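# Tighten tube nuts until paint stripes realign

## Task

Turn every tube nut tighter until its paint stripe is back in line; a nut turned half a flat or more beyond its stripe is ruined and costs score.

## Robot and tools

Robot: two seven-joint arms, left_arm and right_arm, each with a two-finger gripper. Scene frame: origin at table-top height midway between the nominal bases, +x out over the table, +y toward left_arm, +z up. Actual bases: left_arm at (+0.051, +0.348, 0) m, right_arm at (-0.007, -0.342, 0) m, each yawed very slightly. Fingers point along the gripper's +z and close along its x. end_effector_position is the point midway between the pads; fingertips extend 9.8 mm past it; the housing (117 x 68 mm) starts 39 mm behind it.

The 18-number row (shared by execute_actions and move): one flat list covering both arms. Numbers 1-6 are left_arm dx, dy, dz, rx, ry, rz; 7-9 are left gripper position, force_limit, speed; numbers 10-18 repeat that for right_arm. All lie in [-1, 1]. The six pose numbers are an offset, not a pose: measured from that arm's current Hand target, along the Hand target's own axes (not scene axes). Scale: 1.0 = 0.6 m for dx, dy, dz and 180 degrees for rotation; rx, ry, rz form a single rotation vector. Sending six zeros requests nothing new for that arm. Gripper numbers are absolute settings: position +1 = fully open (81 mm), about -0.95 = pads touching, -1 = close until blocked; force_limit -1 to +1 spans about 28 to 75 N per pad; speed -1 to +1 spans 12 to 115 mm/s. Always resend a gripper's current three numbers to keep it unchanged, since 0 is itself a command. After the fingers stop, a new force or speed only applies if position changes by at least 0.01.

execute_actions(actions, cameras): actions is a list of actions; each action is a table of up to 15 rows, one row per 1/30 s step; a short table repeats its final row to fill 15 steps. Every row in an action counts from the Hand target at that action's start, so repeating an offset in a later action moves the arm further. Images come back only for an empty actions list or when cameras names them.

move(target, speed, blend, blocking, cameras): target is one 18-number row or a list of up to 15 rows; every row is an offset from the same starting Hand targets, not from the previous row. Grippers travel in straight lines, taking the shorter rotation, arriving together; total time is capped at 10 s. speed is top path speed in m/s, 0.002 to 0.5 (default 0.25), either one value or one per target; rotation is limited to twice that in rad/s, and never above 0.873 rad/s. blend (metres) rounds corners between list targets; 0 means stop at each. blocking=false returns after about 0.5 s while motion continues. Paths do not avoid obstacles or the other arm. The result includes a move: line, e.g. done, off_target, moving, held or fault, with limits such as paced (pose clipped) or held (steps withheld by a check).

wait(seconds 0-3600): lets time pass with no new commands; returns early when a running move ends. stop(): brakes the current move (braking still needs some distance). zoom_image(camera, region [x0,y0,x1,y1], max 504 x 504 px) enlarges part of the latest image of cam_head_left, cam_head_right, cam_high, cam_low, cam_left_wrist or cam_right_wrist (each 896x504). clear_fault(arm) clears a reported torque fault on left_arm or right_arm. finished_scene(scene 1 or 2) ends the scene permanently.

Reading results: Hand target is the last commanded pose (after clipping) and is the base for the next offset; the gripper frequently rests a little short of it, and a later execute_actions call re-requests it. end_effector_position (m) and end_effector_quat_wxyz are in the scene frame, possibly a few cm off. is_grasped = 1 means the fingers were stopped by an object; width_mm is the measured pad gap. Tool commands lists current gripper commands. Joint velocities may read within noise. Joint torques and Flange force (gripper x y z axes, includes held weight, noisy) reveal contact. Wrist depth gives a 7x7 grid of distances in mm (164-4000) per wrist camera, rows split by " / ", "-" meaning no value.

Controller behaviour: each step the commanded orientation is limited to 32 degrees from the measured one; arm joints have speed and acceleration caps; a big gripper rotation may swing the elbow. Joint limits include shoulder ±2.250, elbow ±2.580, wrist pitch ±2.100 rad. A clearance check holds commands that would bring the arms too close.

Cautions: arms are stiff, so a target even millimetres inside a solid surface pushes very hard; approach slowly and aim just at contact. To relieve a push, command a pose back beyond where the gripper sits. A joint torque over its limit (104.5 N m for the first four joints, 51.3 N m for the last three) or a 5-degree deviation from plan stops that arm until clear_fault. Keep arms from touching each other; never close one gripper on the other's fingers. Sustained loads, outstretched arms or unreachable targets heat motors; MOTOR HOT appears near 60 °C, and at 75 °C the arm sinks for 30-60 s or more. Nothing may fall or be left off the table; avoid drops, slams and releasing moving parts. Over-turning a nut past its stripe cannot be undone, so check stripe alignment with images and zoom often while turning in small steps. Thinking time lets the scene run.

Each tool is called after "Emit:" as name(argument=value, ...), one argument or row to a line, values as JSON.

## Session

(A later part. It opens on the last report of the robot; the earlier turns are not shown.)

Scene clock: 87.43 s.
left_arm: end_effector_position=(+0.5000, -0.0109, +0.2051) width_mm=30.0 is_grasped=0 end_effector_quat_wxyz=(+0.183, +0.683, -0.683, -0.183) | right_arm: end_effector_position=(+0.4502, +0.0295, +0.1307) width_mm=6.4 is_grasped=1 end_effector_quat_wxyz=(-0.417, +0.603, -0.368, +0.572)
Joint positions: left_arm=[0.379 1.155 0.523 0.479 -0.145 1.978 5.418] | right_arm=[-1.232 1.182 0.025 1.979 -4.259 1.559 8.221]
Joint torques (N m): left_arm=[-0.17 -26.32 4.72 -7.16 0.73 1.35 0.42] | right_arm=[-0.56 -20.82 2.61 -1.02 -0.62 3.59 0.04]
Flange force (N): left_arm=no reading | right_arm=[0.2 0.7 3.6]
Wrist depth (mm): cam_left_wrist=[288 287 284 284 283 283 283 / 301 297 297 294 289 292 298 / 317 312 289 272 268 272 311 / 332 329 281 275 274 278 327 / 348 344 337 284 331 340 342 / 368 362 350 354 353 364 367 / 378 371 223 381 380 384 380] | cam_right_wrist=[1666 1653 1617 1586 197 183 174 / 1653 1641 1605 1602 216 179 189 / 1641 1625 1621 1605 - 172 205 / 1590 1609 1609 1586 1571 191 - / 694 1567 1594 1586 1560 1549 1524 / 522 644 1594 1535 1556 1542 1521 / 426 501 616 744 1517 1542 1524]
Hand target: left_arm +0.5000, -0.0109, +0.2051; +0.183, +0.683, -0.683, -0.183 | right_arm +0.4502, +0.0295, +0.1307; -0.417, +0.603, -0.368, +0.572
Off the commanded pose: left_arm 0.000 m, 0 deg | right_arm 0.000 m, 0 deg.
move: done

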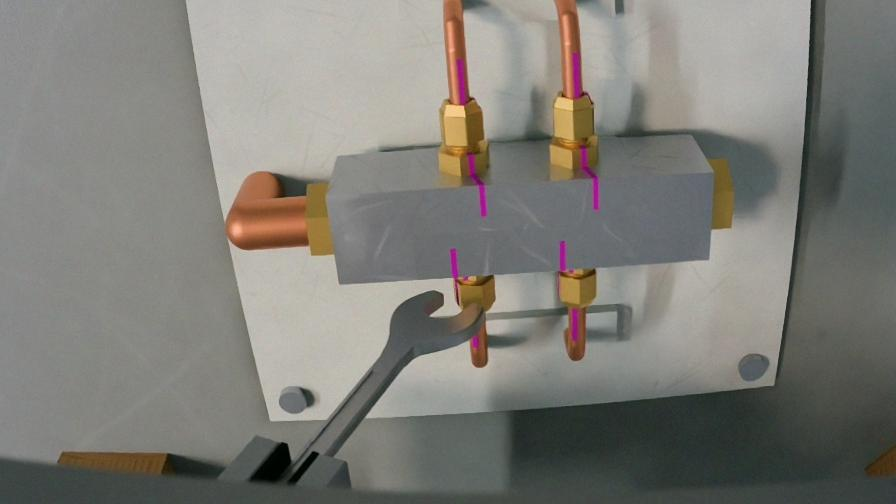

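Emit:
move(
  target=[0,0,0,0,0,0,-0.23,0,0.5,0.0017,0.0064,0,0,0,0,-0.98,1,-0.7],
  speed=0.02,
)

Emit:
move(
  target=[0,0,0,0,0,0,-0.23,0,0.5,0.0009,0.0032,0,0,0,0,-0.98,1,-0.7],
  speed=0.02,
  cameras=["cam_left_wrist"],
)

Emit:
zoom_image(
  camera="cam_left_wrist",
  region=[400, 240, 540, 340],
)

Scene clock: 88.67 s.
left_arm: end_effector_position=(+0.5000, -0.0109, +0.2051) width_mm=30.0 is_grasped=0 end_effector_quat_wxyz=(+0.183, +0.683, -0.683, -0.183) | right_arm: end_effector_position=(+0.4504, +0.0271, +0.1276) width_mm=6.4 is_grasped=1 end_effector_quat_wxyz=(-0.417, +0.603, -0.368, +0.572)
Joint positions: left_arm=[0.379 1.155 0.523 0.479 -0.145 1.978 5.418] | right_arm=[-1.23 1.19 0.026 1.981 -4.257 1.563 8.21]
Joint torques (N m): left_arm=[-0.22 -26.27 4.69 -7.12 0.67 1.37 0.4] | right_arm=[-0.61 -20.76 2.66 -0.91 -0.64 3.6 0.04]
Flange force (N): left_arm=no reading | right_arm=[0.2 0.7 3.7]
Wrist depth (mm): cam_left_wrist=[288 288 284 284 283 283 284 / 300 296 297 293 289 292 298 / 317 314 289 272 267 273 311 / 332 328 281 275 274 277 326 / 349 344 340 284 333 339 342 / 366 362 350 354 352 365 364 / 377 367 223 377 380 385 380] | cam_right_wrist=[1674 1633 1617 1602 199 183 178 / 1674 1653 1605 1590 217 182 193 / 1649 1625 1621 1602 - 173 208 / 1586 1629 1594 1582 1560 1553 - / 670 1564 1598 1586 1560 1556 1524 / 513 629 1553 1542 1560 1542 1528 / 419 491 602 733 1514 1535 1517]
Hand target: left_arm +0.5000, -0.0109, +0.2051; +0.183, +0.683, -0.683, -0.183 | right_arm +0.4504, +0.0271, +0.1276; -0.417, +0.603, -0.368, +0.572
Off the commanded pose: left_arm 0.000 m, 0 deg | right_arm 0.000 m, 0 deg.
move: done

Scene clock: 89.17 s.
left_arm: end_effector_position=(+0.5000, -0.0109, +0.2051) width_mm=30.0 is_grasped=0 end_effector_quat_wxyz=(+0.183, +0.683, -0.683, -0.183) | right_arm: end_effector_position=(+0.4505, +0.0259, +0.1260) width_mm=6.4 is_grasped=1 end_effector_quat_wxyz=(-0.417, +0.603, -0.368, +0.572)
Joint positions: left_arm=[0.379 1.155 0.523 0.479 -0.145 1.978 5.418] | right_arm=[-1.229 1.194 0.027 1.982 -4.256 1.565 8.205]
Joint torques (N m): left_arm=[-0.17 -26.27 4.67 -7.16 0.7 1.37 0.41] | right_arm=[0.06 -20.17 2.77 -0.35 -0.99 3.37 0.14]
Flange force (N): left_arm=no reading | right_arm=[-0.7 -0.4 3.6]
Wrist depth (mm): cam_left_wrist=[287 288 284 283 283 283 283 / 300 297 296 293 289 292 298 / 317 312 289 272 268 272 312 / 332 328 281 275 274 278 327 / 349 345 340 284 332 339 342 / 368 362 350 353 353 365 365 / 378 368 221 376 380 384 380] | cam_right_wrist=[1649 1641 1602 1629 200 183 179 / 1649 1629 1629 1590 216 182 195 / 1633 1629 1605 1579 1575 174 208 / 1590 1625 1613 1590 1571 1546 - / 675 1556 1582 1590 1560 1564 1538 / 512 623 1542 1535 1564 1553 1535 / 416 486 599 726 1503 1542 1521]
Hand target: left_arm +0.5000, -0.0109, +0.2051; +0.183, +0.683, -0.683, -0.183 | right_arm +0.4505, +0.0259, +0.1260; -0.417, +0.603, -0.368, +0.572
Off the commanded pose: left_arm 0.000 m, 0 deg | right_arm 0.000 m, 0 deg.
move: done

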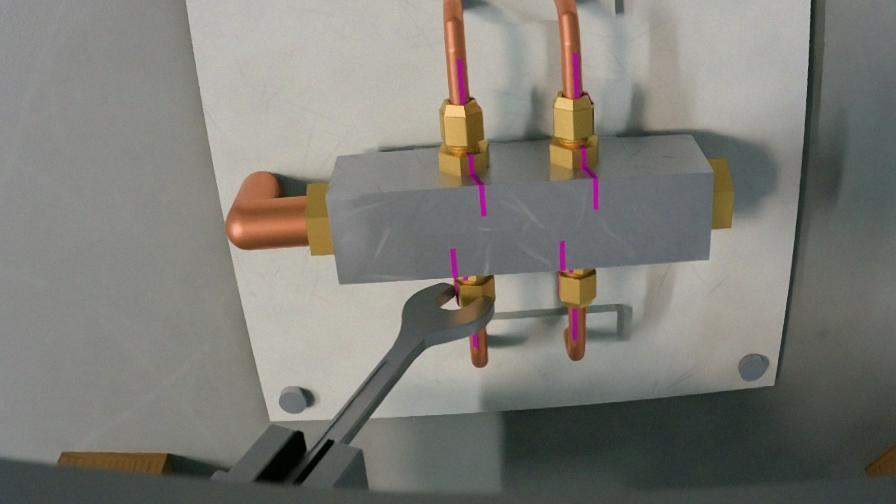

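Scaled by 3.600 from the camera's image (finer frame: 1280x720).

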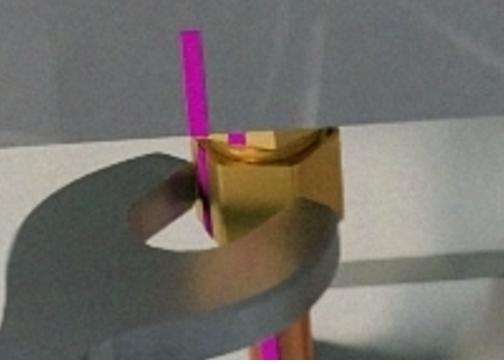

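Emit:
move(
  target=[0,0,0,0,0,0,-0.23,0,0.5,-0.0006,0,0,0,0,0,-0.98,1,-0.7],
  speed=0.02,
)

Emit:
move(
  target=[0,0,0,0,0,0,-0.23,0,0.5,0.0004,0.0016,0,0,0,0,-0.98,1,-0.7],
  speed=0.02,
)

Scene clock: 89.97 s.
left_arm: end_effector_position=(+0.5000, -0.0109, +0.2051) width_mm=30.0 is_grasped=0 end_effector_quat_wxyz=(+0.183, +0.683, -0.683, -0.183) | right_arm: end_effector_position=(+0.4505, +0.0262, +0.1258) width_mm=6.4 is_grasped=1 end_effector_quat_wxyz=(-0.417, +0.603, -0.368, +0.572)
Joint positions: left_arm=[0.379 1.155 0.523 0.479 -0.145 1.978 5.418] | right_arm=[-1.229 1.195 0.026 1.981 -4.256 1.565 8.206]
Joint torques (N m): left_arm=[-0.17 -26.31 4.72 -7.05 0.73 1.35 0.38] | right_arm=[-0.59 -20.77 2.62 -0.84 -0.67 3.61 0.08]
Flange force (N): left_arm=no reading | right_arm=[0.2 0.8 3.8]
Wrist depth (mm): cam_left_wrist=[288 287 284 284 283 283 283 / 300 296 296 293 290 293 298 / 316 313 288 272 268 272 312 / 332 329 281 274 274 277 326 / 350 344 340 284 332 339 343 / 367 362 350 353 353 366 365 / 376 367 222 378 381 385 380] | cam_right_wrist=[1662 1641 1625 1594 200 182 180 / 1662 1633 1613 1602 217 182 195 / 1649 1629 1629 1605 1564 175 209 / 1590 1629 1598 1571 1556 1538 - / 674 1567 1594 1567 1571 1564 1510 / 510 620 1535 1538 1564 1531 1521 / 416 487 599 725 1497 1528 1510]
Hand target: left_arm +0.5000, -0.0109, +0.2051; +0.183, +0.683, -0.683, -0.183 | right_arm +0.4505, +0.0262, +0.1258; -0.417, +0.603, -0.368, +0.572
Off the commanded pose: left_arm 0.000 m, 0 deg | right_arm 0.000 m, 0 deg.
move: done

Scene clock: 90.47 s.
left_arm: end_effector_position=(+0.5000, -0.0109, +0.2051) width_mm=30.0 is_grasped=0 end_effector_quat_wxyz=(+0.183, +0.683, -0.683, -0.183) | right_arm: end_effector_position=(+0.4505, +0.0257, +0.1250) width_mm=6.4 is_grasped=1 end_effector_quat_wxyz=(-0.417, +0.603, -0.368, +0.572)
Joint positions: left_arm=[0.379 1.155 0.523 0.479 -0.145 1.978 5.418] | right_arm=[-1.229 1.197 0.027 1.982 -4.255 1.566 8.203]
Joint torques (N m): left_arm=[-0.25 -26.34 4.67 -7.09 0.7 1.35 0.41] | right_arm=[0.89 -20.26 3.53 0.08 -1.46 3.66 0.29]
Flange force (N): left_arm=no reading | right_arm=[-2.4 -0.2 3.3]
Wrist depth (mm): cam_left_wrist=[287 287 284 284 284 283 283 / 300 296 296 293 290 292 298 / 317 313 288 272 267 272 313 / 333 328 281 275 274 277 326 / 349 344 341 284 331 340 342 / 367 363 349 354 353 366 365 / 377 367 222 376 382 386 380] | cam_right_wrist=[1653 1621 1625 1609 201 182 180 / 1641 1641 1609 1605 217 183 196 / 1641 1617 1613 1598 1590 174 210 / 1602 1613 1613 1594 1564 1549 - / 674 1567 1590 1575 1560 1553 1514 / 505 617 1553 1531 1556 1553 1528 / 413 484 614 720 1521 1528 1514]
Hand target: left_arm +0.5000, -0.0109, +0.2051; +0.183, +0.683, -0.683, -0.183 | right_arm +0.4506, +0.0256, +0.1250; -0.417, +0.603, -0.368, +0.572
Off the commanded pose: left_arm 0.000 m, 0 deg | right_arm 0.000 m, 0 deg.
move: done

Emit:
move(
  target=[0,0,0,0,0,0,-0.23,0,0.5,-0.0008,0,0,0,0,0,-0.98,1,-0.7],
  speed=0.02,
)

Emit:
move(
  target=[0,0,0,0,0,0,-0.23,0,0.5,0.0004,0.0016,0,0,0,0,-0.98,1,-0.7],
  speed=0.02,
)

Scene clock: 91.30 s.
left_arm: end_effector_position=(+0.5000, -0.0109, +0.2051) width_mm=30.0 is_grasped=0 end_effector_quat_wxyz=(+0.183, +0.683, -0.683, -0.183) | right_arm: end_effector_position=(+0.4505, +0.0261, +0.1249) width_mm=6.4 is_grasped=1 end_effector_quat_wxyz=(-0.417, +0.603, -0.368, +0.572)
Joint positions: left_arm=[0.379 1.155 0.523 0.479 -0.145 1.978 5.418] | right_arm=[-1.229 1.197 0.026 1.981 -4.256 1.566 8.204]
Joint torques (N m): left_arm=[-0.22 -26.37 4.64 -7.13 0.67 1.36 0.4] | right_arm=[-0.29 -20.64 2.8 -0.62 -0.85 3.59 0.1]
Flange force (N): left_arm=no reading | right_arm=[-0.4 0.5 3.7]
Wrist depth (mm): cam_left_wrist=[287 287 283 283 283 283 283 / 300 296 296 293 288 292 299 / 317 313 289 272 268 272 311 / 332 328 282 275 275 277 326 / 349 344 341 283 332 341 343 / 368 363 349 353 353 365 365 / 378 369 222 376 380 386 380] | cam_right_wrist=[1653 1633 1605 1602 202 182 180 / 1649 1637 1621 1602 217 183 195 / 1617 1617 1617 1602 1579 174 210 / 1594 1609 1617 1598 1579 1571 - / 672 1567 1613 1582 1571 1556 1524 / 506 616 1535 1531 1571 1538 1517 / 414 484 614 725 1517 1528 1514]
Hand target: left_arm +0.5000, -0.0109, +0.2051; +0.183, +0.683, -0.683, -0.183 | right_arm +0.4505, +0.0261, +0.1249; -0.417, +0.603, -0.368, +0.572
Off the commanded pose: left_arm 0.000 m, 0 deg | right_arm 0.000 m, 0 deg.
move: done

Scene clock: 91.80 s.
left_arm: end_effector_position=(+0.5000, -0.0109, +0.2051) width_mm=30.0 is_grasped=0 end_effector_quat_wxyz=(+0.183, +0.683, -0.683, -0.183) | right_arm: end_effector_position=(+0.4506, +0.0255, +0.1241) width_mm=6.4 is_grasped=1 end_effector_quat_wxyz=(-0.417, +0.603, -0.368, +0.572)
Joint positions: left_arm=[0.379 1.155 0.523 0.479 -0.145 1.978 5.418] | right_arm=[-1.229 1.199 0.027 1.981 -4.255 1.567 8.202]
Joint torques (N m): left_arm=[-0.28 -26.31 4.65 -7.16 0.72 1.37 0.37] | right_arm=[0.14 -20.98 3.36 -0.5 -1.05 3.9 0.21]
Flange force (N): left_arm=no reading | right_arm=[-1.3 1.2 3.3]
Wrist depth (mm): cam_left_wrist=[288 287 284 283 283 282 283 / 300 297 297 293 289 292 299 / 317 314 289 271 268 273 312 / 332 328 281 274 274 278 325 / 349 344 340 284 332 341 343 / 367 363 350 353 353 366 366 / 378 372 223 375 381 387 380] | cam_right_wrist=[1658 1658 1609 1594 202 182 181 / 1658 1645 1605 1602 217 182 197 / 1641 1641 1617 1598 1575 - 209 / 1602 1629 1621 1582 1567 1553 - / 667 1567 1594 1571 1571 1553 1535 / 504 612 1535 1521 1567 1528 1535 / 411 482 592 715 1514 1542 1524]
Hand target: left_arm +0.5000, -0.0109, +0.2051; +0.183, +0.683, -0.683, -0.183 | right_arm +0.4506, +0.0255, +0.1241; -0.417, +0.603, -0.368, +0.572
Off the commanded pose: left_arm 0.000 m, 0 deg | right_arm 0.000 m, 0 deg.
move: done

Emit:
move(
  target=[0,0,0,0,0,0,-0.23,0,0.5,0.0003,0.0032,0,0,0,0,-0.98,1,-0.7],
  speed=0.02,
)

Emit:
move(
  target=[0,0,0,0,0,0,-0.23,0,0.5,0.0005,0.0028,0,0,0,0,-0.98,1,-0.7],
  speed=0.02,
  cameras=["cam_left_wrist"],
)

Emit:
zoom_image(
  camera="cam_left_wrist",
  region=[400, 240, 540, 340],
)

Scene clock: 92.67 s.
left_arm: end_effector_position=(+0.5000, -0.0109, +0.2051) width_mm=30.0 is_grasped=0 end_effector_quat_wxyz=(+0.183, +0.683, -0.683, -0.183) | right_arm: end_effector_position=(+0.4507, +0.0246, +0.1224) width_mm=6.4 is_grasped=1 end_effector_quat_wxyz=(-0.417, +0.603, -0.368, +0.572)
Joint positions: left_arm=[0.379 1.155 0.523 0.479 -0.145 1.978 5.418] | right_arm=[-1.228 1.204 0.027 1.981 -4.254 1.569 8.198]
Joint torques (N m): left_arm=[-0.21 -26.3 4.6 -7.12 0.75 1.34 0.43] | right_arm=[-0.75 -20.6 2.39 -0.86 -0.56 3.48 0.01]
Flange force (N): left_arm=no reading | right_arm=[0.7 0.4 3.7]
Wrist depth (mm): cam_left_wrist=[288 287 284 284 283 283 283 / 300 297 295 293 289 293 299 / 316 313 289 272 268 272 312 / 331 329 281 274 274 277 326 / 350 345 341 289 331 339 342 / 367 363 350 353 354 365 365 / 378 375 222 375 382 386 379] | cam_right_wrist=[1658 1637 1637 1594 202 182 183 / 1641 1633 1625 1586 218 183 198 / 1645 1629 1609 1586 1586 - 211 / 1582 1637 1594 1590 1571 1553 183 / 659 1564 1605 1598 1560 1542 1538 / 497 608 1556 1528 1567 1546 1521 / 407 478 586 710 1514 1546 1521]
Hand target: left_arm +0.5000, -0.0109, +0.2051; +0.183, +0.683, -0.683, -0.183 | right_arm +0.4506, +0.0246, +0.1224; -0.417, +0.603, -0.368, +0.572
Off the commanded pose: left_arm 0.000 m, 0 deg | right_arm 0.000 m, 0 deg.
move: done

Scene clock: 93.17 s.
left_arm: end_effector_position=(+0.5000, -0.0109, +0.2051) width_mm=30.0 is_grasped=0 end_effector_quat_wxyz=(+0.183, +0.683, -0.683, -0.183) | right_arm: end_effector_position=(+0.4507, +0.0237, +0.1209) width_mm=6.4 is_grasped=1 end_effector_quat_wxyz=(-0.417, +0.603, -0.368, +0.572)
Joint positions: left_arm=[0.379 1.155 0.523 0.479 -0.145 1.978 5.418] | right_arm=[-1.227 1.208 0.027 1.982 -4.253 1.57 8.194]
Joint torques (N m): left_arm=[-0.22 -26.34 4.64 -7.12 0.7 1.34 0.4] | right_arm=[-0.93 -20.52 2.2 -0.95 -0.43 3.35 -0.05]
Flange force (N): left_arm=no reading | right_arm=[1.2 0.2 3.6]
Wrist depth (mm): cam_left_wrist=[288 287 284 284 283 283 283 / 300 297 296 292 289 293 298 / 316 312 289 272 267 272 312 / 332 327 281 275 274 277 326 / 350 343 341 290 333 340 343 / 367 362 350 354 353 366 365 / 378 374 221 375 381 385 380] | cam_right_wrist=[1670 1645 1637 1613 203 181 184 / 1649 1629 1617 1598 221 172 199 / 1649 1625 1617 1586 1582 - 213 / 1575 1609 1605 1575 1564 1546 184 / 642 1546 1586 1579 1575 1546 1521 / 495 599 1546 1546 1560 1531 1517 / 404 473 583 705 1514 1553 1528]
Hand target: left_arm +0.5000, -0.0109, +0.2051; +0.183, +0.683, -0.683, -0.183 | right_arm +0.4507, +0.0237, +0.1209; -0.417, +0.603, -0.368, +0.572
Off the commanded pose: left_arm 0.000 m, 0 deg | right_arm 0.000 m, 0 deg.
move: done

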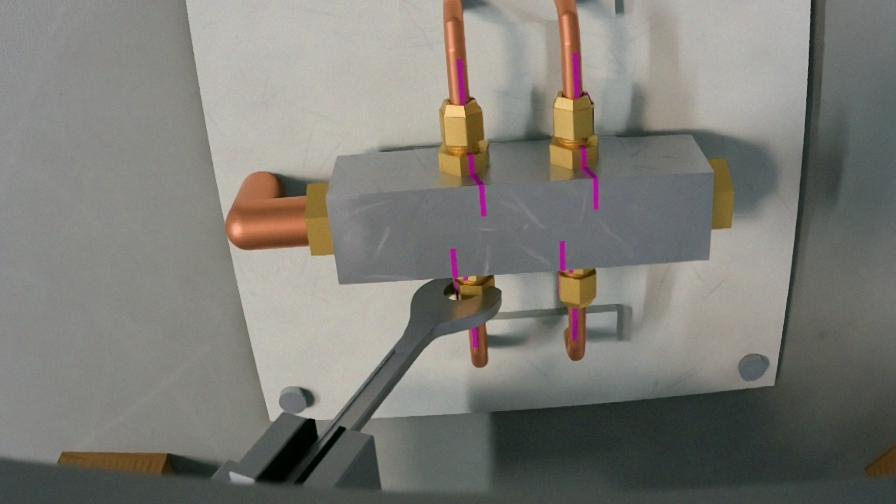

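Scaled by 3.600 from the camera's image (finer frame: 1280x720).

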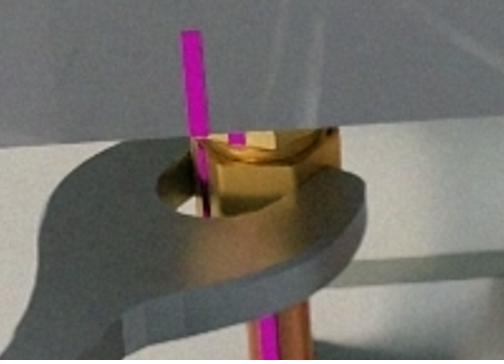

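Emit:
move(
  target=[0,0,0,0,0,0,-0.23,0,0.5,0.0009,0.0024,0,0,0,0,-0.98,1,-0.7],
  speed=0.02,
)

Emit:
move(
  target=[
    [0,0,0,0,0,0,-0.23,0,0.5,0.0002,0.0006,0,0,0,0,-0.98,1,-0.7],
  ],
  speed=0.02,
  cameras=["cam_left_wrist"],
)

Emit:
zoom_image(
  camera="cam_left_wrist",
  region=[400, 240, 540, 340],
)

Scene clock: 94.07 s.
left_arm: end_effector_position=(+0.5000, -0.0109, +0.2051) width_mm=30.0 is_grasped=0 end_effector_quat_wxyz=(+0.183, +0.683, -0.683, -0.183) | right_arm: end_effector_position=(+0.4508, +0.0226, +0.1198) width_mm=6.4 is_grasped=1 end_effector_quat_wxyz=(-0.417, +0.603, -0.368, +0.572)
Joint positions: left_arm=[0.379 1.155 0.523 0.479 -0.145 1.978 5.418] | right_arm=[-1.226 1.211 0.027 1.983 -4.252 1.572 8.19]
Joint torques (N m): left_arm=[-0.21 -26.32 4.69 -7.1 0.72 1.33 0.38] | right_arm=[-0.48 -20.73 2.72 -0.65 -0.77 3.64 0.07]
Flange force (N): left_arm=no reading | right_arm=[0.0 0.7 3.7]
Wrist depth (mm): cam_left_wrist=[288 288 283 284 284 282 283 / 300 296 296 292 289 292 298 / 317 313 288 272 268 272 312 / 332 328 282 275 273 277 327 / 348 344 341 291 332 341 343 / 368 361 349 354 352 366 366 / 378 373 221 376 381 385 381] | cam_right_wrist=[1658 1658 1621 1609 206 182 185 / 1658 1625 1605 1605 221 170 199 / 1653 1633 1609 1594 1560 - 212 / 1602 1621 1602 1590 1567 1556 185 / 639 1586 1594 1590 1556 1538 1531 / 492 598 1538 1528 1564 1546 1517 / 402 469 578 701 1500 1538 1514]
Hand target: left_arm +0.5000, -0.0109, +0.2051; +0.183, +0.683, -0.683, -0.183 | right_arm +0.4508, +0.0226, +0.1198; -0.417, +0.603, -0.368, +0.572
Off the commanded pose: left_arm 0.000 m, 0 deg | right_arm 0.000 m, 0 deg.
move: done

Scene clock: 94.57 s.
left_arm: end_effector_position=(+0.5000, -0.0109, +0.2051) width_mm=30.0 is_grasped=0 end_effector_quat_wxyz=(+0.183, +0.683, -0.683, -0.183) | right_arm: end_effector_position=(+0.4508, +0.0224, +0.1195) width_mm=6.4 is_grasped=1 end_effector_quat_wxyz=(-0.417, +0.603, -0.368, +0.572)
Joint positions: left_arm=[0.379 1.155 0.523 0.479 -0.145 1.978 5.418] | right_arm=[-1.226 1.212 0.027 1.983 -4.252 1.572 8.189]
Joint torques (N m): left_arm=[-0.28 -26.34 4.68 -7.2 0.7 1.36 0.43] | right_arm=[-0.39 -20.76 2.8 -0.63 -0.82 3.67 0.07]
Flange force (N): left_arm=no reading | right_arm=[-0.1 0.8 3.6]
Wrist depth (mm): cam_left_wrist=[287 287 284 283 284 283 284 / 300 296 296 292 289 292 298 / 317 314 288 271 268 272 312 / 331 328 280 275 275 277 327 / 349 344 341 291 333 339 342 / 368 363 349 353 354 365 365 / 378 373 220 375 380 386 380] | cam_right_wrist=[1666 1666 1613 1594 206 181 186 / 1645 1641 1613 1590 221 170 200 / 1633 1633 1605 1579 1564 - 211 / 1594 1613 1621 1586 1556 1560 185 / 637 1546 1579 1571 1564 1549 1531 / 491 598 1524 1538 1567 1535 1524 / 400 468 577 697 1510 1542 1507]
Hand target: left_arm +0.5000, -0.0109, +0.2051; +0.183, +0.683, -0.683, -0.183 | right_arm +0.4508, +0.0224, +0.1195; -0.417, +0.603, -0.368, +0.572
Off the commanded pose: left_arm 0.000 m, 0 deg | right_arm 0.000 m, 0 deg.
move: done

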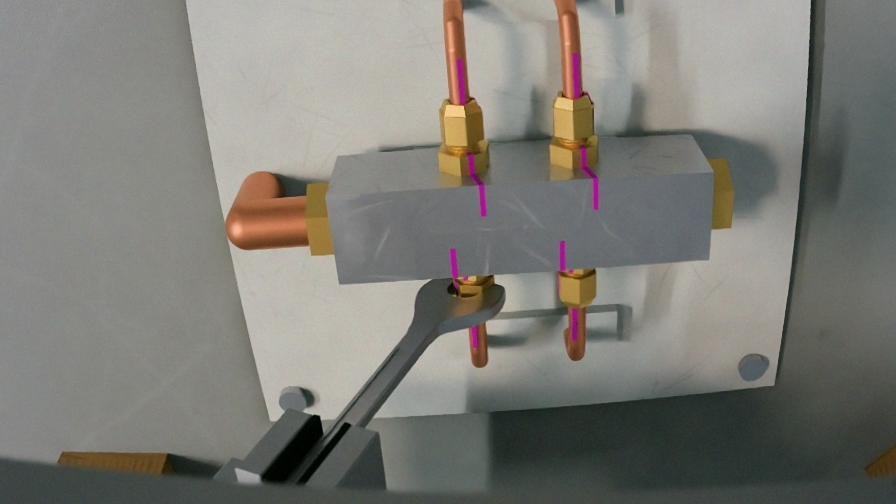

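Scaled by 3.600 from the camera's image (finer frame: 1280x720).

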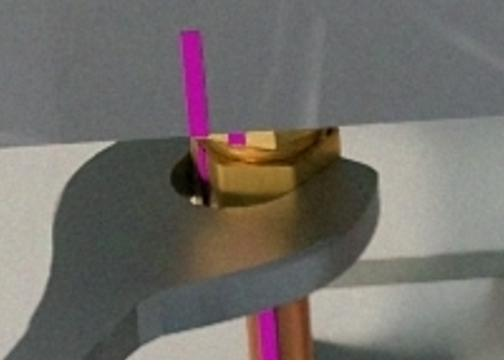

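Emit:
move(
  target=[
    [0,0,0,0,0,0,-0.23,0,0.5,0.02724,0.00127,0,0,0,0.0556,-0.98,1,-0.7],
    [0,0,0,0,0,0,-0.23,0,0.5,0.05385,0.00726,0,0,0,0.1111,-0.98,1,-0.7],
    [0,0,0,0,0,0,-0.23,0,0.5,0.07902,0.01778,0,0,0,0.1667,-0.98,1,-0.7],
  ],
  speed=0.04,
  blend=0.002,
  cameras=["cam_left_wrist"],
)

Emit:
zoom_image(
  camera="cam_left_wrist",
  region=[400, 240, 540, 340],
)

Scene clock: 102.00 s.
left_arm: end_effector_position=(+0.5000, -0.0109, +0.2051) width_mm=30.0 is_grasped=0 end_effector_quat_wxyz=(+0.183, +0.683, -0.683, -0.183) | right_arm: end_effector_position=(+0.4547, -0.0253, +0.1279) width_mm=6.6 is_grasped=1 end_effector_quat_wxyz=(+0.550, -0.488, +0.512, -0.444)
Joint positions: left_arm=[0.379 1.155 0.523 0.479 -0.145 1.978 5.418] | right_arm=[-1.101 1.199 -0.049 2.116 -4.168 1.702 7.6]
Joint torques (N m): left_arm=[-0.2 -26.37 4.65 -7.12 0.74 1.33 0.39] | right_arm=[16.68 -8.74 6.18 10.09 -11.17 -1.8 -1.46]
Flange force (N): left_arm=no reading | right_arm=[-37.6 -9.3 8.2]
Wrist depth (mm): cam_left_wrist=[288 287 284 283 283 283 283 / 300 297 295 293 289 293 298 / 317 313 289 273 268 273 311 / 332 328 281 275 275 277 327 / 348 344 341 289 333 340 343 / 367 362 352 349 354 365 366 / 378 378 377 222 370 380 380] | cam_right_wrist=[- 182 198 173 203 1538 1524 / 1653 172 210 - 1553 1542 1510 / 1649 1629 1605 1586 1564 1549 1521 / 1649 1617 1613 1586 1549 1549 1538 / 1662 1621 1617 1590 1556 1531 1521 / 1670 1609 1590 1546 1528 1497 1480 / 1598 1590 759 717 664 641 588]
Hand target: left_arm +0.5000, -0.0109, +0.2051; +0.183, +0.683, -0.683, -0.183 | right_arm +0.4547, -0.0253, +0.1279; +0.550, -0.488, +0.512, -0.444
Off the commanded pose: left_arm 0.000 m, 0 deg | right_arm 0.000 m, 0 deg.
move: done

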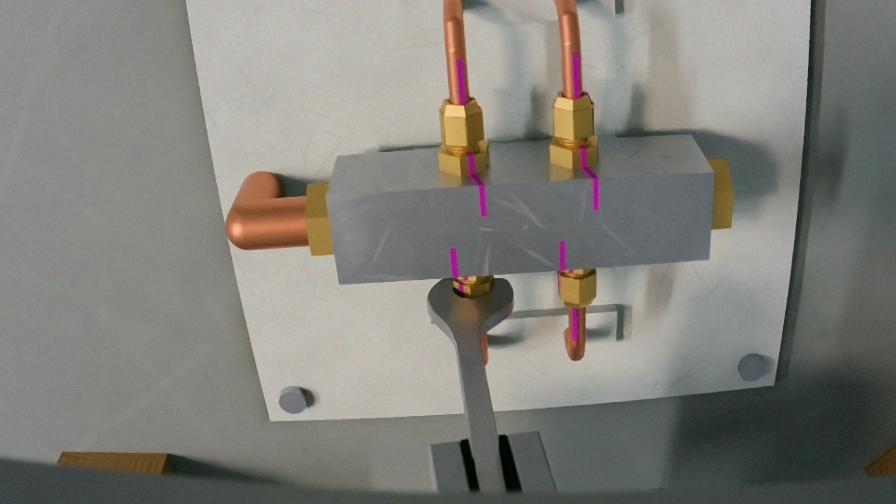

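Scaled by 3.600 from the camera's image (finer frame: 1280x720).

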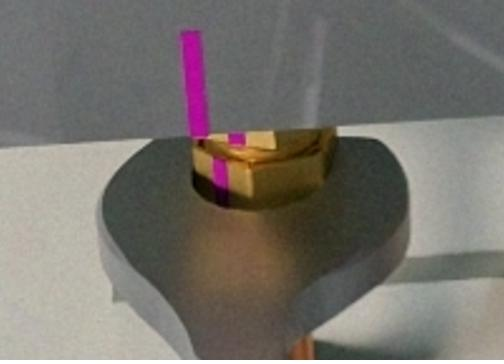

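Emit:
move(
  target=[
    [0,0,0,0,0,0,-0.23,0,0.5,0.02724,0.00127,0,0,0,0.0556,-0.98,1,-0.7],
    [0,0,0,0,0,0,-0.23,0,0.5,0.05385,0.00726,0,0,0,0.1111,-0.98,1,-0.7],
  ],
  speed=0.04,
  blend=0.002,
  cameras=["cam_left_wrist"],
)

Emit:
zoom_image(
  camera="cam_left_wrist",
  region=[400, 240, 540, 340],
)

Scene clock: 107.23 s.
left_arm: end_effector_position=(+0.5000, -0.0109, +0.2051) width_mm=30.0 is_grasped=0 end_effector_quat_wxyz=(+0.183, +0.683, -0.683, -0.183) | right_arm: end_effector_position=(+0.4573, -0.0567, +0.1194) width_mm=7.3 is_grasped=1 end_effector_quat_wxyz=(+0.619, -0.391, +0.588, -0.342)
Joint positions: left_arm=[0.379 1.155 0.523 0.479 -0.145 1.978 5.418] | right_arm=[-1.003 1.24 -0.103 2.176 -4.107 1.81 7.21]
Joint torques (N m): left_arm=[-0.26 -26.29 4.74 -7.17 0.75 1.37 0.4] | right_arm=[26.85 13.7 3 17.99 -15.1 -14.04 -1.6]
Flange force (N): left_arm=no reading | right_arm=[-75.5 -20.4 11.9]
Wrist depth (mm): cam_left_wrist=[287 288 283 283 283 283 283 / 300 297 296 293 289 292 298 / 317 313 289 272 268 272 312 / 331 328 281 277 274 277 327 / 349 344 341 291 332 340 341 / 368 363 351 354 348 361 365 / 378 378 382 381 216 259 381] | cam_right_wrist=[179 185 199 1567 1546 1531 1517 / 194 181 214 1571 1542 1538 1510 / 208 176 1579 1567 1531 1538 1514 / - 1617 1590 1571 1549 1538 1477 / 1649 1621 1598 1579 1571 1483 616 / 1645 1641 1602 1575 1507 605 482 / 1662 1629 1549 769 597 474 398]
Hand target: left_arm +0.5000, -0.0109, +0.2051; +0.183, +0.683, -0.683, -0.183 | right_arm +0.4573, -0.0567, +0.1194; +0.619, -0.391, +0.588, -0.342
Off the commanded pose: left_arm 0.000 m, 0 deg | right_arm 0.000 m, 0 deg.
move: done

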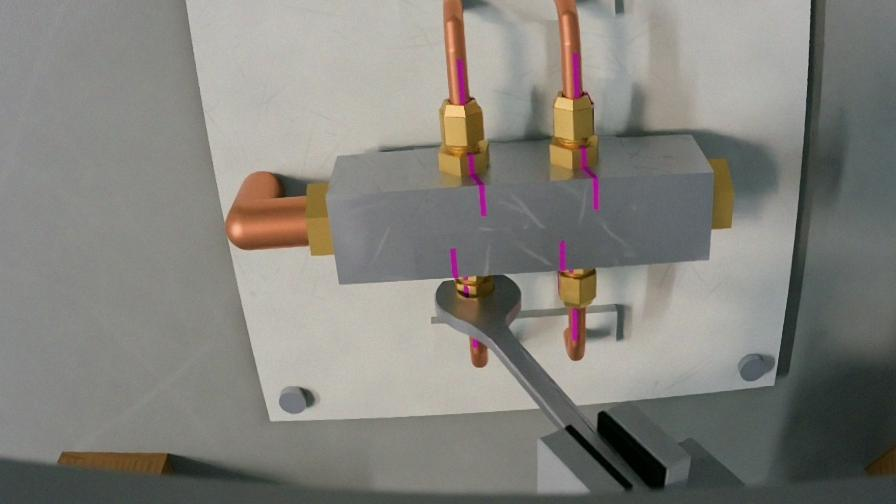

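Scaled by 3.600 from the camera's image (finer frame: 1280x720).

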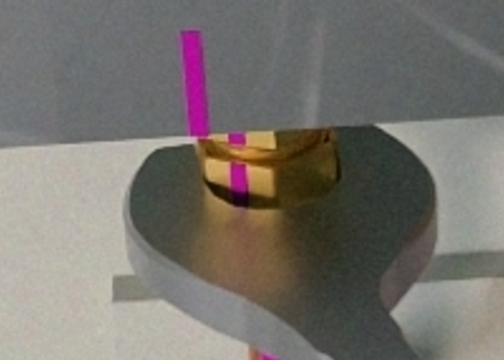

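Emit:
zoom_image(
  camera="cam_left_wrist",
  region=[440, 260, 510, 310],
)

Emit:
zoom_image(
  camera="cam_left_wrist",
  region=[440, 320, 510, 370],
)

Scaled by 7.200 from the camera's image (finer frame: 1280x720).

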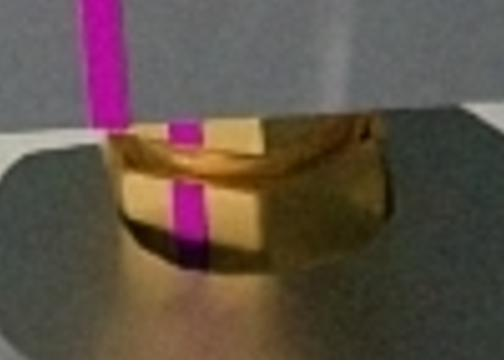

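Scaled by 7.200 from the camera's image (finer frame: 1280x720).

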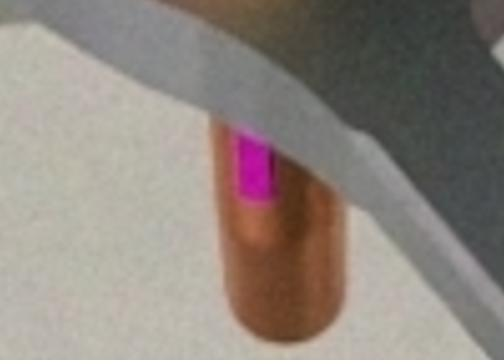

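Emit:
move(
  target=[
    [0,0,0,0,0,0,-0.23,0,0.5,0.01094,0.00011,0,0,0,0.0222,-0.98,1,-0.7],
  ],
  speed=0.04,
  cameras=["cam_left_wrist"],
)

Emit:
zoom_image(
  camera="cam_left_wrist",
  region=[440, 260, 510, 310],
)

Emit:
zoom_image(
  camera="cam_left_wrist",
  region=[440, 320, 510, 370],
)

Scene clock: 110.57 s.
left_arm: end_effector_position=(+0.5000, -0.0109, +0.2051) width_mm=30.0 is_grasped=0 end_effector_quat_wxyz=(+0.183, +0.683, -0.683, -0.183) | right_arm: end_effector_position=(+0.4578, -0.0624, +0.1163) width_mm=7.4 is_grasped=1 end_effector_quat_wxyz=(+0.631, -0.371, +0.602, -0.320)
Joint positions: left_arm=[0.379 1.155 0.523 0.479 -0.145 1.978 5.418] | right_arm=[-0.983 1.252 -0.114 2.184 -4.094 1.833 7.133]
Joint torques (N m): left_arm=[-0.26 -26.31 4.7 -7.13 0.72 1.34 0.4] | right_arm=[29.49 20.98 1.73 19.98 -15.78 -18.06 -1.66]
Flange force (N): left_arm=no reading | right_arm=[-88.3 -23.3 12.7]
Wrist depth (mm): cam_left_wrist=[287 287 284 283 283 282 283 / 301 297 296 293 290 292 298 / 317 313 288 272 268 273 312 / 332 328 282 277 274 277 327 / 349 345 341 315 332 339 343 / 368 362 352 353 345 353 366 / 377 377 380 381 220 218 380] | cam_right_wrist=[179 194 1567 1560 1546 1514 1497 / 178 204 - 1571 1546 1531 1497 / 170 190 1590 1586 1560 1535 1493 / - 176 1605 1586 1556 1538 720 / - 1621 1598 1575 1556 754 553 / 1658 1629 1598 1579 1510 574 444 / 1653 1641 1605 1535 581 452 369]
Hand target: left_arm +0.5000, -0.0109, +0.2051; +0.183, +0.683, -0.683, -0.183 | right_arm +0.4578, -0.0625, +0.1163; +0.631, -0.371, +0.602, -0.320
Off the commanded pose: left_arm 0.000 m, 0 deg | right_arm 0.000 m, 0 deg.
move: done

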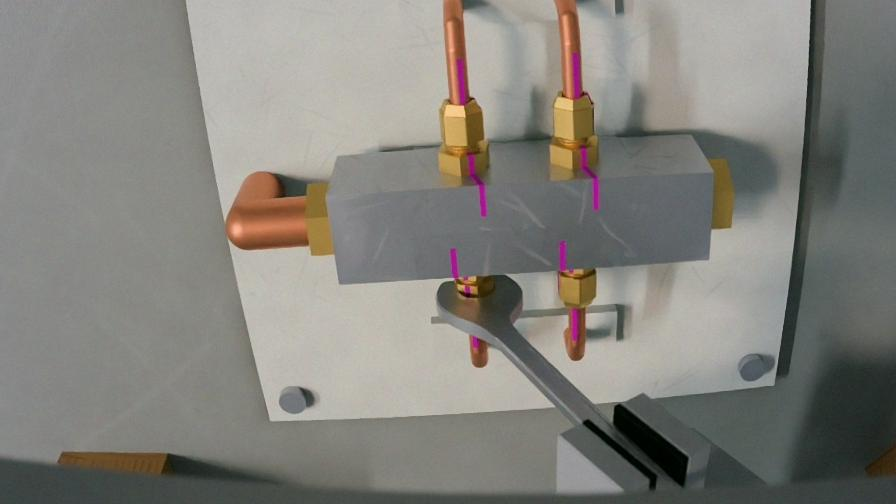

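Scaled by 7.200 from the camera's image (finer frame: 1280x720).

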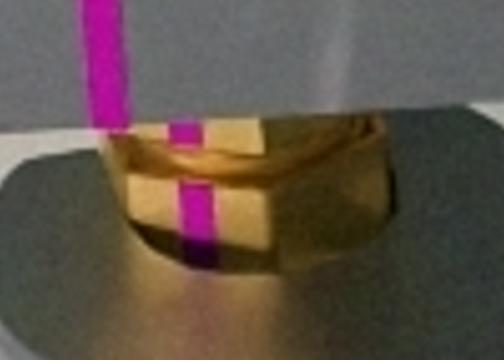

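Scaled by 7.200 from the camera's image (finer frame: 1280x720).

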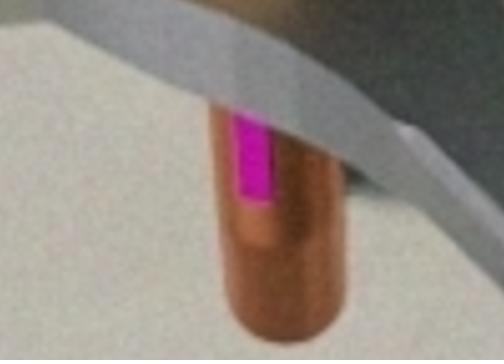

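Emit:
move(
  target=[
    [0,0,0,0,0,0,-0.23,0,0.5,0.00819,0.00006,0,0,0,0.0167,-0.98,1,-0.7],
  ],
  speed=0.04,
  cameras=["cam_left_wrist"],
)

Emit:
zoom_image(
  camera="cam_left_wrist",
  region=[440, 260, 510, 310],
)

Scene clock: 112.43 s.
left_arm: end_effector_position=(+0.5000, -0.0109, +0.2051) width_mm=30.0 is_grasped=0 end_effector_quat_wxyz=(+0.183, +0.683, -0.683, -0.183) | right_arm: end_effector_position=(+0.4582, -0.0666, +0.1137) width_mm=7.5 is_grasped=1 end_effector_quat_wxyz=(+0.639, -0.355, +0.611, -0.304)
Joint positions: left_arm=[0.379 1.155 0.523 0.479 -0.145 1.978 5.418] | right_arm=[-0.967 1.263 -0.123 2.189 -4.084 1.851 7.077]
Joint torques (N m): left_arm=[-0.17 -26.35 4.63 -7.12 0.74 1.36 0.38] | right_arm=[28 24.55 -0.37 19.51 -14.2 -20.22 -1.6]
Flange force (N): left_arm=no reading | right_arm=[-91.1 -27.3 11.8]
Wrist depth (mm): cam_left_wrist=[288 287 283 284 283 283 283 / 301 296 296 293 289 292 299 / 317 313 288 272 268 273 312 / 331 328 281 277 275 277 326 / 348 344 341 315 330 339 343 / 367 363 352 353 256 352 365 / 377 377 381 381 220 218 380] | cam_right_wrist=[181 194 1571 1582 1553 1517 1497 / 179 208 1571 1567 1556 1538 1510 / 180 - 1598 1579 1560 1535 1457 / - - 1605 1586 1560 1477 665 / 1637 1645 1609 1594 1503 702 515 / - 1641 1613 1594 735 551 417 / 1662 1633 1602 1535 555 434 351]
Hand target: left_arm +0.5000, -0.0109, +0.2051; +0.183, +0.683, -0.683, -0.183 | right_arm +0.4582, -0.0666, +0.1137; +0.639, -0.355, +0.611, -0.304
Off the commanded pose: left_arm 0.000 m, 0 deg | right_arm 0.000 m, 0 deg.
move: done

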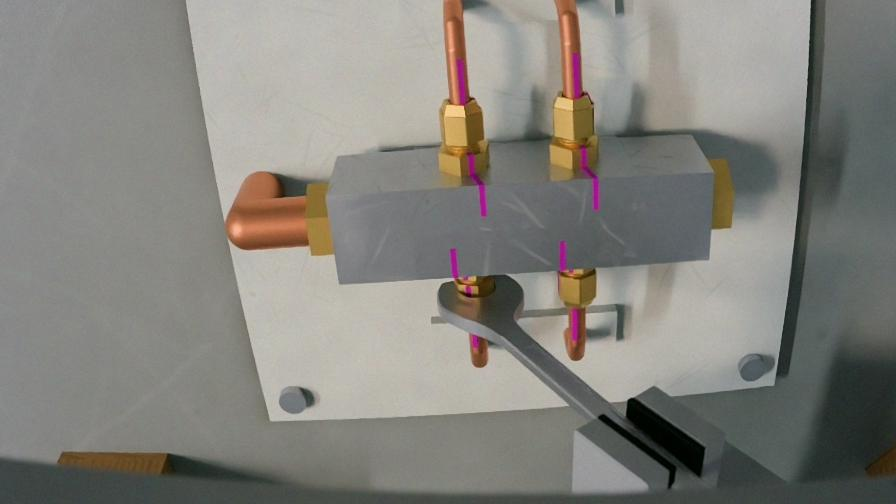

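Scaled by 7.200 from the camera's image (finer frame: 1280x720).

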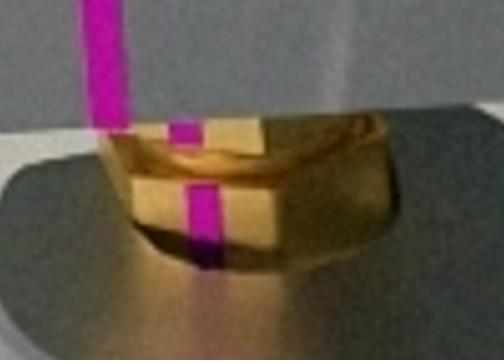

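Emit:
move(
  target=[
    [0,0,0,0,0,0,-0.23,0,0.5,-0.0136,0.00115,0,0,0,-0.0278,-0.98,1,-0.7],
  ],
  speed=0.04,
)

Scene clock: 114.07 s.
left_arm: end_effector_position=(+0.5000, -0.0109, +0.2051) width_mm=30.0 is_grasped=0 end_effector_quat_wxyz=(+0.183, +0.683, -0.683, -0.183) | right_arm: end_effector_position=(+0.4575, -0.0596, +0.1176) width_mm=6.5 is_grasped=1 end_effector_quat_wxyz=(+0.625, -0.381, +0.595, -0.331)
Joint positions: left_arm=[0.379 1.155 0.523 0.479 -0.145 1.978 5.418] | right_arm=[-0.993 1.246 -0.109 2.18 -4.1 1.822 7.172]
Joint torques (N m): left_arm=[-0.27 -26.33 4.71 -7.14 0.72 1.36 0.39] | right_arm=[-5.56 -15.26 -4.07 -0.56 2.53 0.64 -0.41]
Flange force (N): left_arm=no reading | right_arm=[4.5 -15.1 4.4]
Wrist depth (mm): cam_left_wrist=[287 287 284 285 283 283 283 / 300 297 296 293 289 292 298 / 317 312 288 271 268 272 312 / 332 328 282 277 275 277 326 / 349 344 340 315 330 340 343 / 367 362 351 354 255 353 365 / 376 377 381 381 221 215 380] | cam_right_wrist=[178 194 1567 1567 1535 1542 1507 / 174 205 - 1556 1546 1531 1503 / - - 1598 1567 1556 1542 1507 / - 179 1586 1575 1556 1546 1467 / - 1625 1602 1579 1564 751 567 / 1649 1609 1590 1582 1528 571 450 / 1637 1629 1556 741 572 444 373]
Hand target: left_arm +0.5000, -0.0109, +0.2051; +0.183, +0.683, -0.683, -0.183 | right_arm +0.4576, -0.0595, +0.1177; +0.625, -0.381, +0.595, -0.331
Off the commanded pose: left_arm 0.000 m, 0 deg | right_arm 0.000 m, 0 deg.
move: done

Emit:
move(
  target=[
    [0,0,0,0,0,0,-0.23,0,0.5,-0.0004,-0.0016,0,0,0,0,-0.98,1,-0.7],
  ],
  speed=0.02,
)

Scene clock: 114.83 s.
left_arm: end_effector_position=(+0.5000, -0.0109, +0.2051) width_mm=30.0 is_grasped=0 end_effector_quat_wxyz=(+0.183, +0.683, -0.683, -0.183) | right_arm: end_effector_position=(+0.4576, -0.0598, +0.1187) width_mm=6.5 is_grasped=1 end_effector_quat_wxyz=(+0.625, -0.381, +0.595, -0.331)
Joint positions: left_arm=[0.379 1.155 0.523 0.479 -0.145 1.978 5.418] | right_arm=[-0.992 1.244 -0.109 2.182 -4.1 1.821 7.172]
Joint torques (N m): left_arm=[-0.21 -26.36 4.69 -7.14 0.74 1.37 0.46] | right_arm=[-3.45 -21.22 -0.35 -0.54 0.53 4.24 -0.44]
Flange force (N): left_arm=no reading | right_arm=[6.9 -0.9 5.3]
Wrist depth (mm): cam_left_wrist=[287 287 284 283 283 283 283 / 300 297 296 294 289 293 298 / 317 313 288 272 268 272 312 / 333 329 281 278 274 278 326 / 349 344 341 315 330 339 342 / 367 363 353 353 256 353 365 / 377 377 381 382 220 215 380] | cam_right_wrist=[178 194 1564 1564 1546 1521 1517 / 174 205 - 1553 1546 1535 1521 / - - 1575 1575 1549 1538 1517 / - 181 1586 1582 1567 1542 1480 / - 1625 1605 1575 1564 747 567 / 1633 1602 1602 1553 1510 566 451 / 1645 1629 1553 735 570 445 371]
Hand target: left_arm +0.5000, -0.0109, +0.2051; +0.183, +0.683, -0.683, -0.183 | right_arm +0.4576, -0.0598, +0.1187; +0.625, -0.381, +0.595, -0.331
Off the commanded pose: left_arm 0.000 m, 0 deg | right_arm 0.000 m, 0 deg.
move: done

Emit:
move(
  target=[
    [0,0,0,0,0,0,-0.23,0,0.5,0.0019,0,0,0,0,0.0039,-0.98,1,-0.7],
    [0,0,0,0,0,0,-0.23,0,0.5,-0.0080,-0.0377,0,0,0,0.0039,-0.98,1,-0.7],
  ],
  speed=0.03,
  cameras=["cam_left_wrist"],
)

Emit:
zoom_image(
  camera="cam_left_wrist",
  region=[440, 260, 510, 310],
)

Emit:
zoom_image(
  camera="cam_left_wrist",
  region=[540, 260, 610, 310],
)

Emit:
zoom_image(
  camera="cam_left_wrist",
  region=[540, 310, 610, 360],
)

Scene clock: 119.50 s.
left_arm: end_effector_position=(+0.5000, -0.0109, +0.2051) width_mm=30.0 is_grasped=0 end_effector_quat_wxyz=(+0.183, +0.683, -0.683, -0.183) | right_arm: end_effector_position=(+0.4581, -0.0667, +0.1407) width_mm=6.5 is_grasped=1 end_effector_quat_wxyz=(+0.627, -0.377, +0.597, -0.327)
Joint positions: left_arm=[0.379 1.155 0.523 0.479 -0.145 1.978 5.418] | right_arm=[-0.982 1.185 -0.109 2.23 -4.093 1.814 7.168]
Joint torques (N m): left_arm=[-0.24 -26.31 4.68 -7.15 0.74 1.33 0.39] | right_arm=[-0.52 -19.09 1.16 0.85 -1.05 3.54 0.07]
Flange force (N): left_arm=no reading | right_arm=[1.4 0.0 4.5]
Wrist depth (mm): cam_left_wrist=[287 287 284 283 283 283 283 / 300 297 297 293 289 292 298 / 316 313 289 272 268 272 312 / 332 328 282 275 274 277 325 / 348 345 341 330 331 339 343 / 368 362 352 353 349 366 364 / 378 377 383 381 371 210 379] | cam_right_wrist=[167 174 1590 1556 1531 1524 1503 / 174 185 207 1575 1560 1538 1514 / 177 197 - 1564 1553 1531 1507 / 171 183 1590 1567 1560 1546 1470 / - 182 1602 1586 1560 1487 627 / - 1613 1605 1579 1517 628 499 / 1658 1621 1594 1528 647 501 419]
Hand target: left_arm +0.5000, -0.0109, +0.2051; +0.183, +0.683, -0.683, -0.183 | right_arm +0.4581, -0.0667, +0.1407; +0.627, -0.377, +0.597, -0.327
Off the commanded pose: left_arm 0.000 m, 0 deg | right_arm 0.000 m, 0 deg.
move: done

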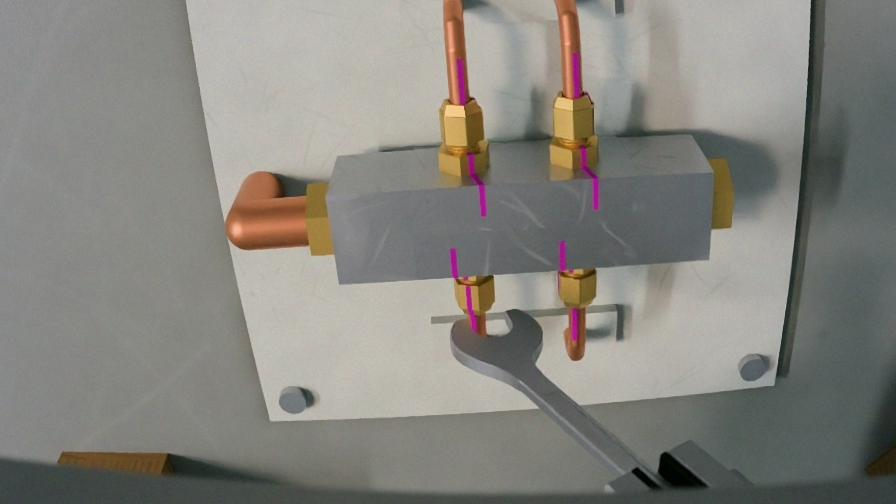

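Scaled by 7.200 from the camera's image (finer frame: 1280x720).

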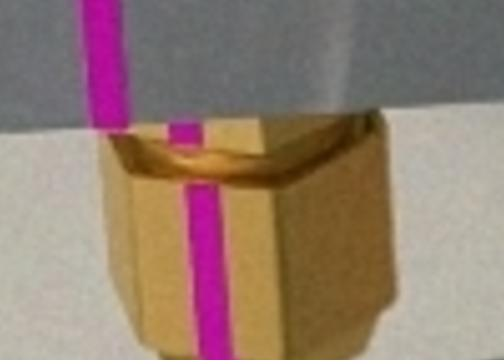

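Scaled by 7.200 from the camera's image (finer frame: 1280x720).

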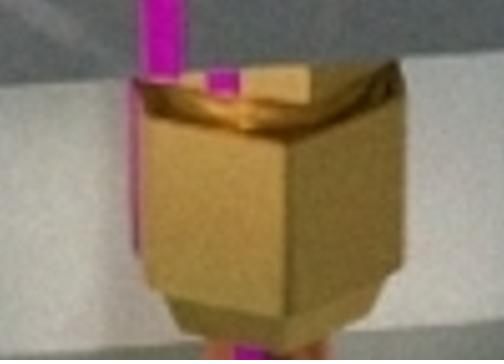

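Scaled by 7.200 from the camera's image (finer frame: 1280x720).

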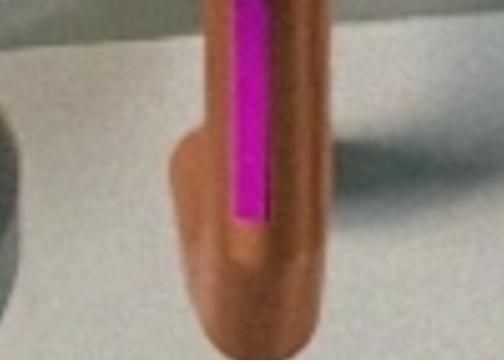

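Emit:
zoom_image(
  camera="cam_left_wrist",
  region=[430, 260, 530, 340],
)

Scaled by 5.040 from the camera's image (finer frame: 1280x720).

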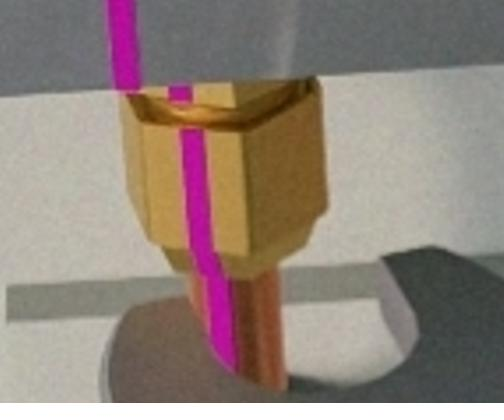

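Emit:
move(
  target=[
    [0,0,0,0,0,0,-0.23,0,0.5,-0.0021,-0.0173,0,0,0,-0.0894,-0.98,1,-0.7],
    [0,0,0,0,0,0,-0.23,0,0.5,0.0065,-0.0030,0,0,0,-0.0894,-0.98,1,-0.7],
  ],
  speed=0.06,
  blend=[0.003,0],
  cameras=["cam_left_wrist"],
)

Emit:
zoom_image(
  camera="cam_left_wrist",
  region=[430, 250, 640, 400],
)

Scene clock: 126.00 s.
left_arm: end_effector_position=(+0.5000, -0.0109, +0.2051) width_mm=30.0 is_grasped=0 end_effector_quat_wxyz=(+0.183, +0.683, -0.683, -0.183) | right_arm: end_effector_position=(+0.4585, -0.0710, +0.1403) width_mm=6.5 is_grasped=1 end_effector_quat_wxyz=(+0.575, -0.457, +0.539, -0.412)
Joint positions: left_arm=[0.379 1.155 0.523 0.479 -0.145 1.978 5.418] | right_arm=[-1.029 1.188 -0.04 2.241 -4.108 1.769 7.395]
Joint torques (N m): left_arm=[-0.24 -26.33 4.66 -7.13 0.72 1.36 0.37] | right_arm=[-0.53 -18.82 1.77 1.01 -1.25 3.51 0.07]
Flange force (N): left_arm=no reading | right_arm=[1.3 0.0 4.4]
Wrist depth (mm): cam_left_wrist=[288 287 284 283 284 283 283 / 300 297 297 293 290 292 298 / 317 313 288 272 268 272 312 / 333 328 282 275 274 277 326 / 349 344 341 332 279 340 343 / 366 362 353 353 349 360 364 / 378 376 381 381 377 210 381] | cam_right_wrist=[172 175 184 1567 1556 1538 1507 / 189 177 201 1575 1567 1542 1517 / 204 170 - 1567 1553 1538 1514 / 197 1621 1590 1590 1549 1535 1517 / 1637 1609 1594 1586 1567 1546 1464 / 1649 1625 1609 1531 1524 1546 713 / 1633 1575 1556 760 702 608 538]
Hand target: left_arm +0.5000, -0.0109, +0.2051; +0.183, +0.683, -0.683, -0.183 | right_arm +0.4585, -0.0710, +0.1403; +0.575, -0.457, +0.539, -0.412
Off the commanded pose: left_arm 0.000 m, 0 deg | right_arm 0.000 m, 0 deg.
move: done

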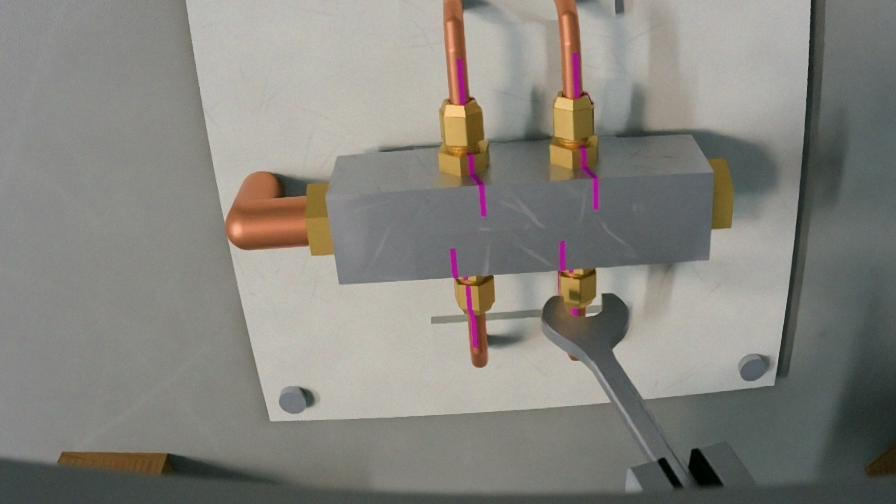

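Scaled by 2.400 from the camera's image (finer frame: 1280x720).

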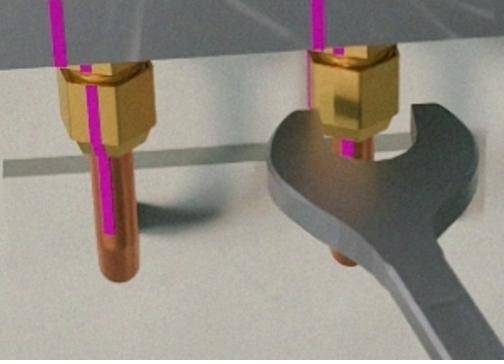

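Emit:
move(
  target=[0,0,0,0,0,0,-0.23,0,0.5,0.0022,0.0081,0,0,0,0,-0.98,1,-0.7],
  speed=0.02,
  cameras=["cam_left_wrist"],
)

Emit:
zoom_image(
  camera="cam_left_wrist",
  region=[520, 250, 660, 350],
)

Scene clock: 127.07 s.
left_arm: end_effector_position=(+0.5000, -0.0109, +0.2051) width_mm=30.0 is_grasped=0 end_effector_quat_wxyz=(+0.183, +0.683, -0.683, -0.183) | right_arm: end_effector_position=(+0.4585, -0.0711, +0.1353) width_mm=6.5 is_grasped=1 end_effector_quat_wxyz=(+0.575, -0.457, +0.539, -0.412)
Joint positions: left_arm=[0.379 1.155 0.523 0.479 -0.145 1.978 5.418] | right_arm=[-1.029 1.203 -0.04 2.234 -4.108 1.774 7.389]
Joint torques (N m): left_arm=[-0.2 -26.33 4.71 -7.19 0.78 1.37 0.38] | right_arm=[-0.58 -18.95 1.79 1.11 -1.31 3.51 0.06]
Flange force (N): left_arm=no reading | right_arm=[1.5 0.3 4.6]
Wrist depth (mm): cam_left_wrist=[288 287 284 283 283 283 283 / 300 297 296 293 289 293 298 / 317 314 289 272 268 272 312 / 332 328 282 275 275 277 326 / 348 344 341 332 280 340 343 / 368 363 352 354 349 360 364 / 377 377 381 381 376 208 380] | cam_right_wrist=[177 178 189 1556 1556 1531 1517 / 196 175 205 1560 1556 1535 1528 / 208 173 - 1564 1553 1528 1507 / - 1609 1598 1590 1567 1538 1507 / 1653 1613 1605 1564 1571 1531 1477 / 1645 1609 1609 1535 1524 1483 681 / 1649 1575 1556 759 684 591 524]
Hand target: left_arm +0.5000, -0.0109, +0.2051; +0.183, +0.683, -0.683, -0.183 | right_arm +0.4585, -0.0711, +0.1353; +0.575, -0.457, +0.539, -0.412
Off the commanded pose: left_arm 0.000 m, 0 deg | right_arm 0.000 m, 0 deg.
move: done

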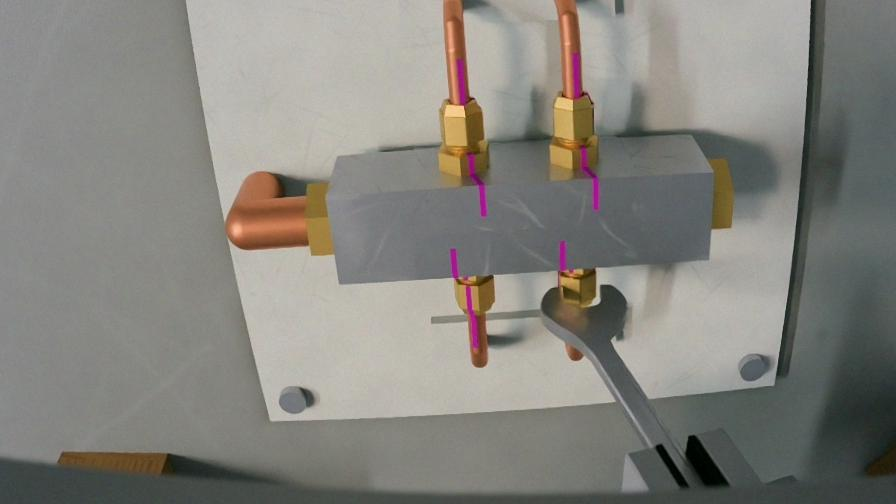

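Scaled by 3.600 from the camera's image (finer frame: 1280x720).

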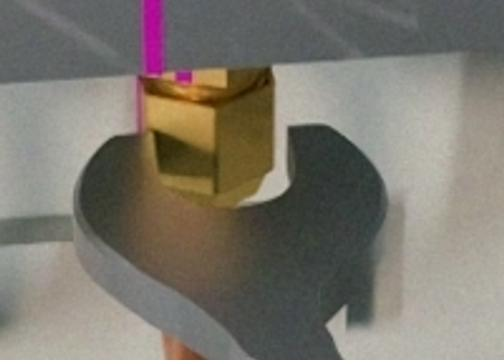

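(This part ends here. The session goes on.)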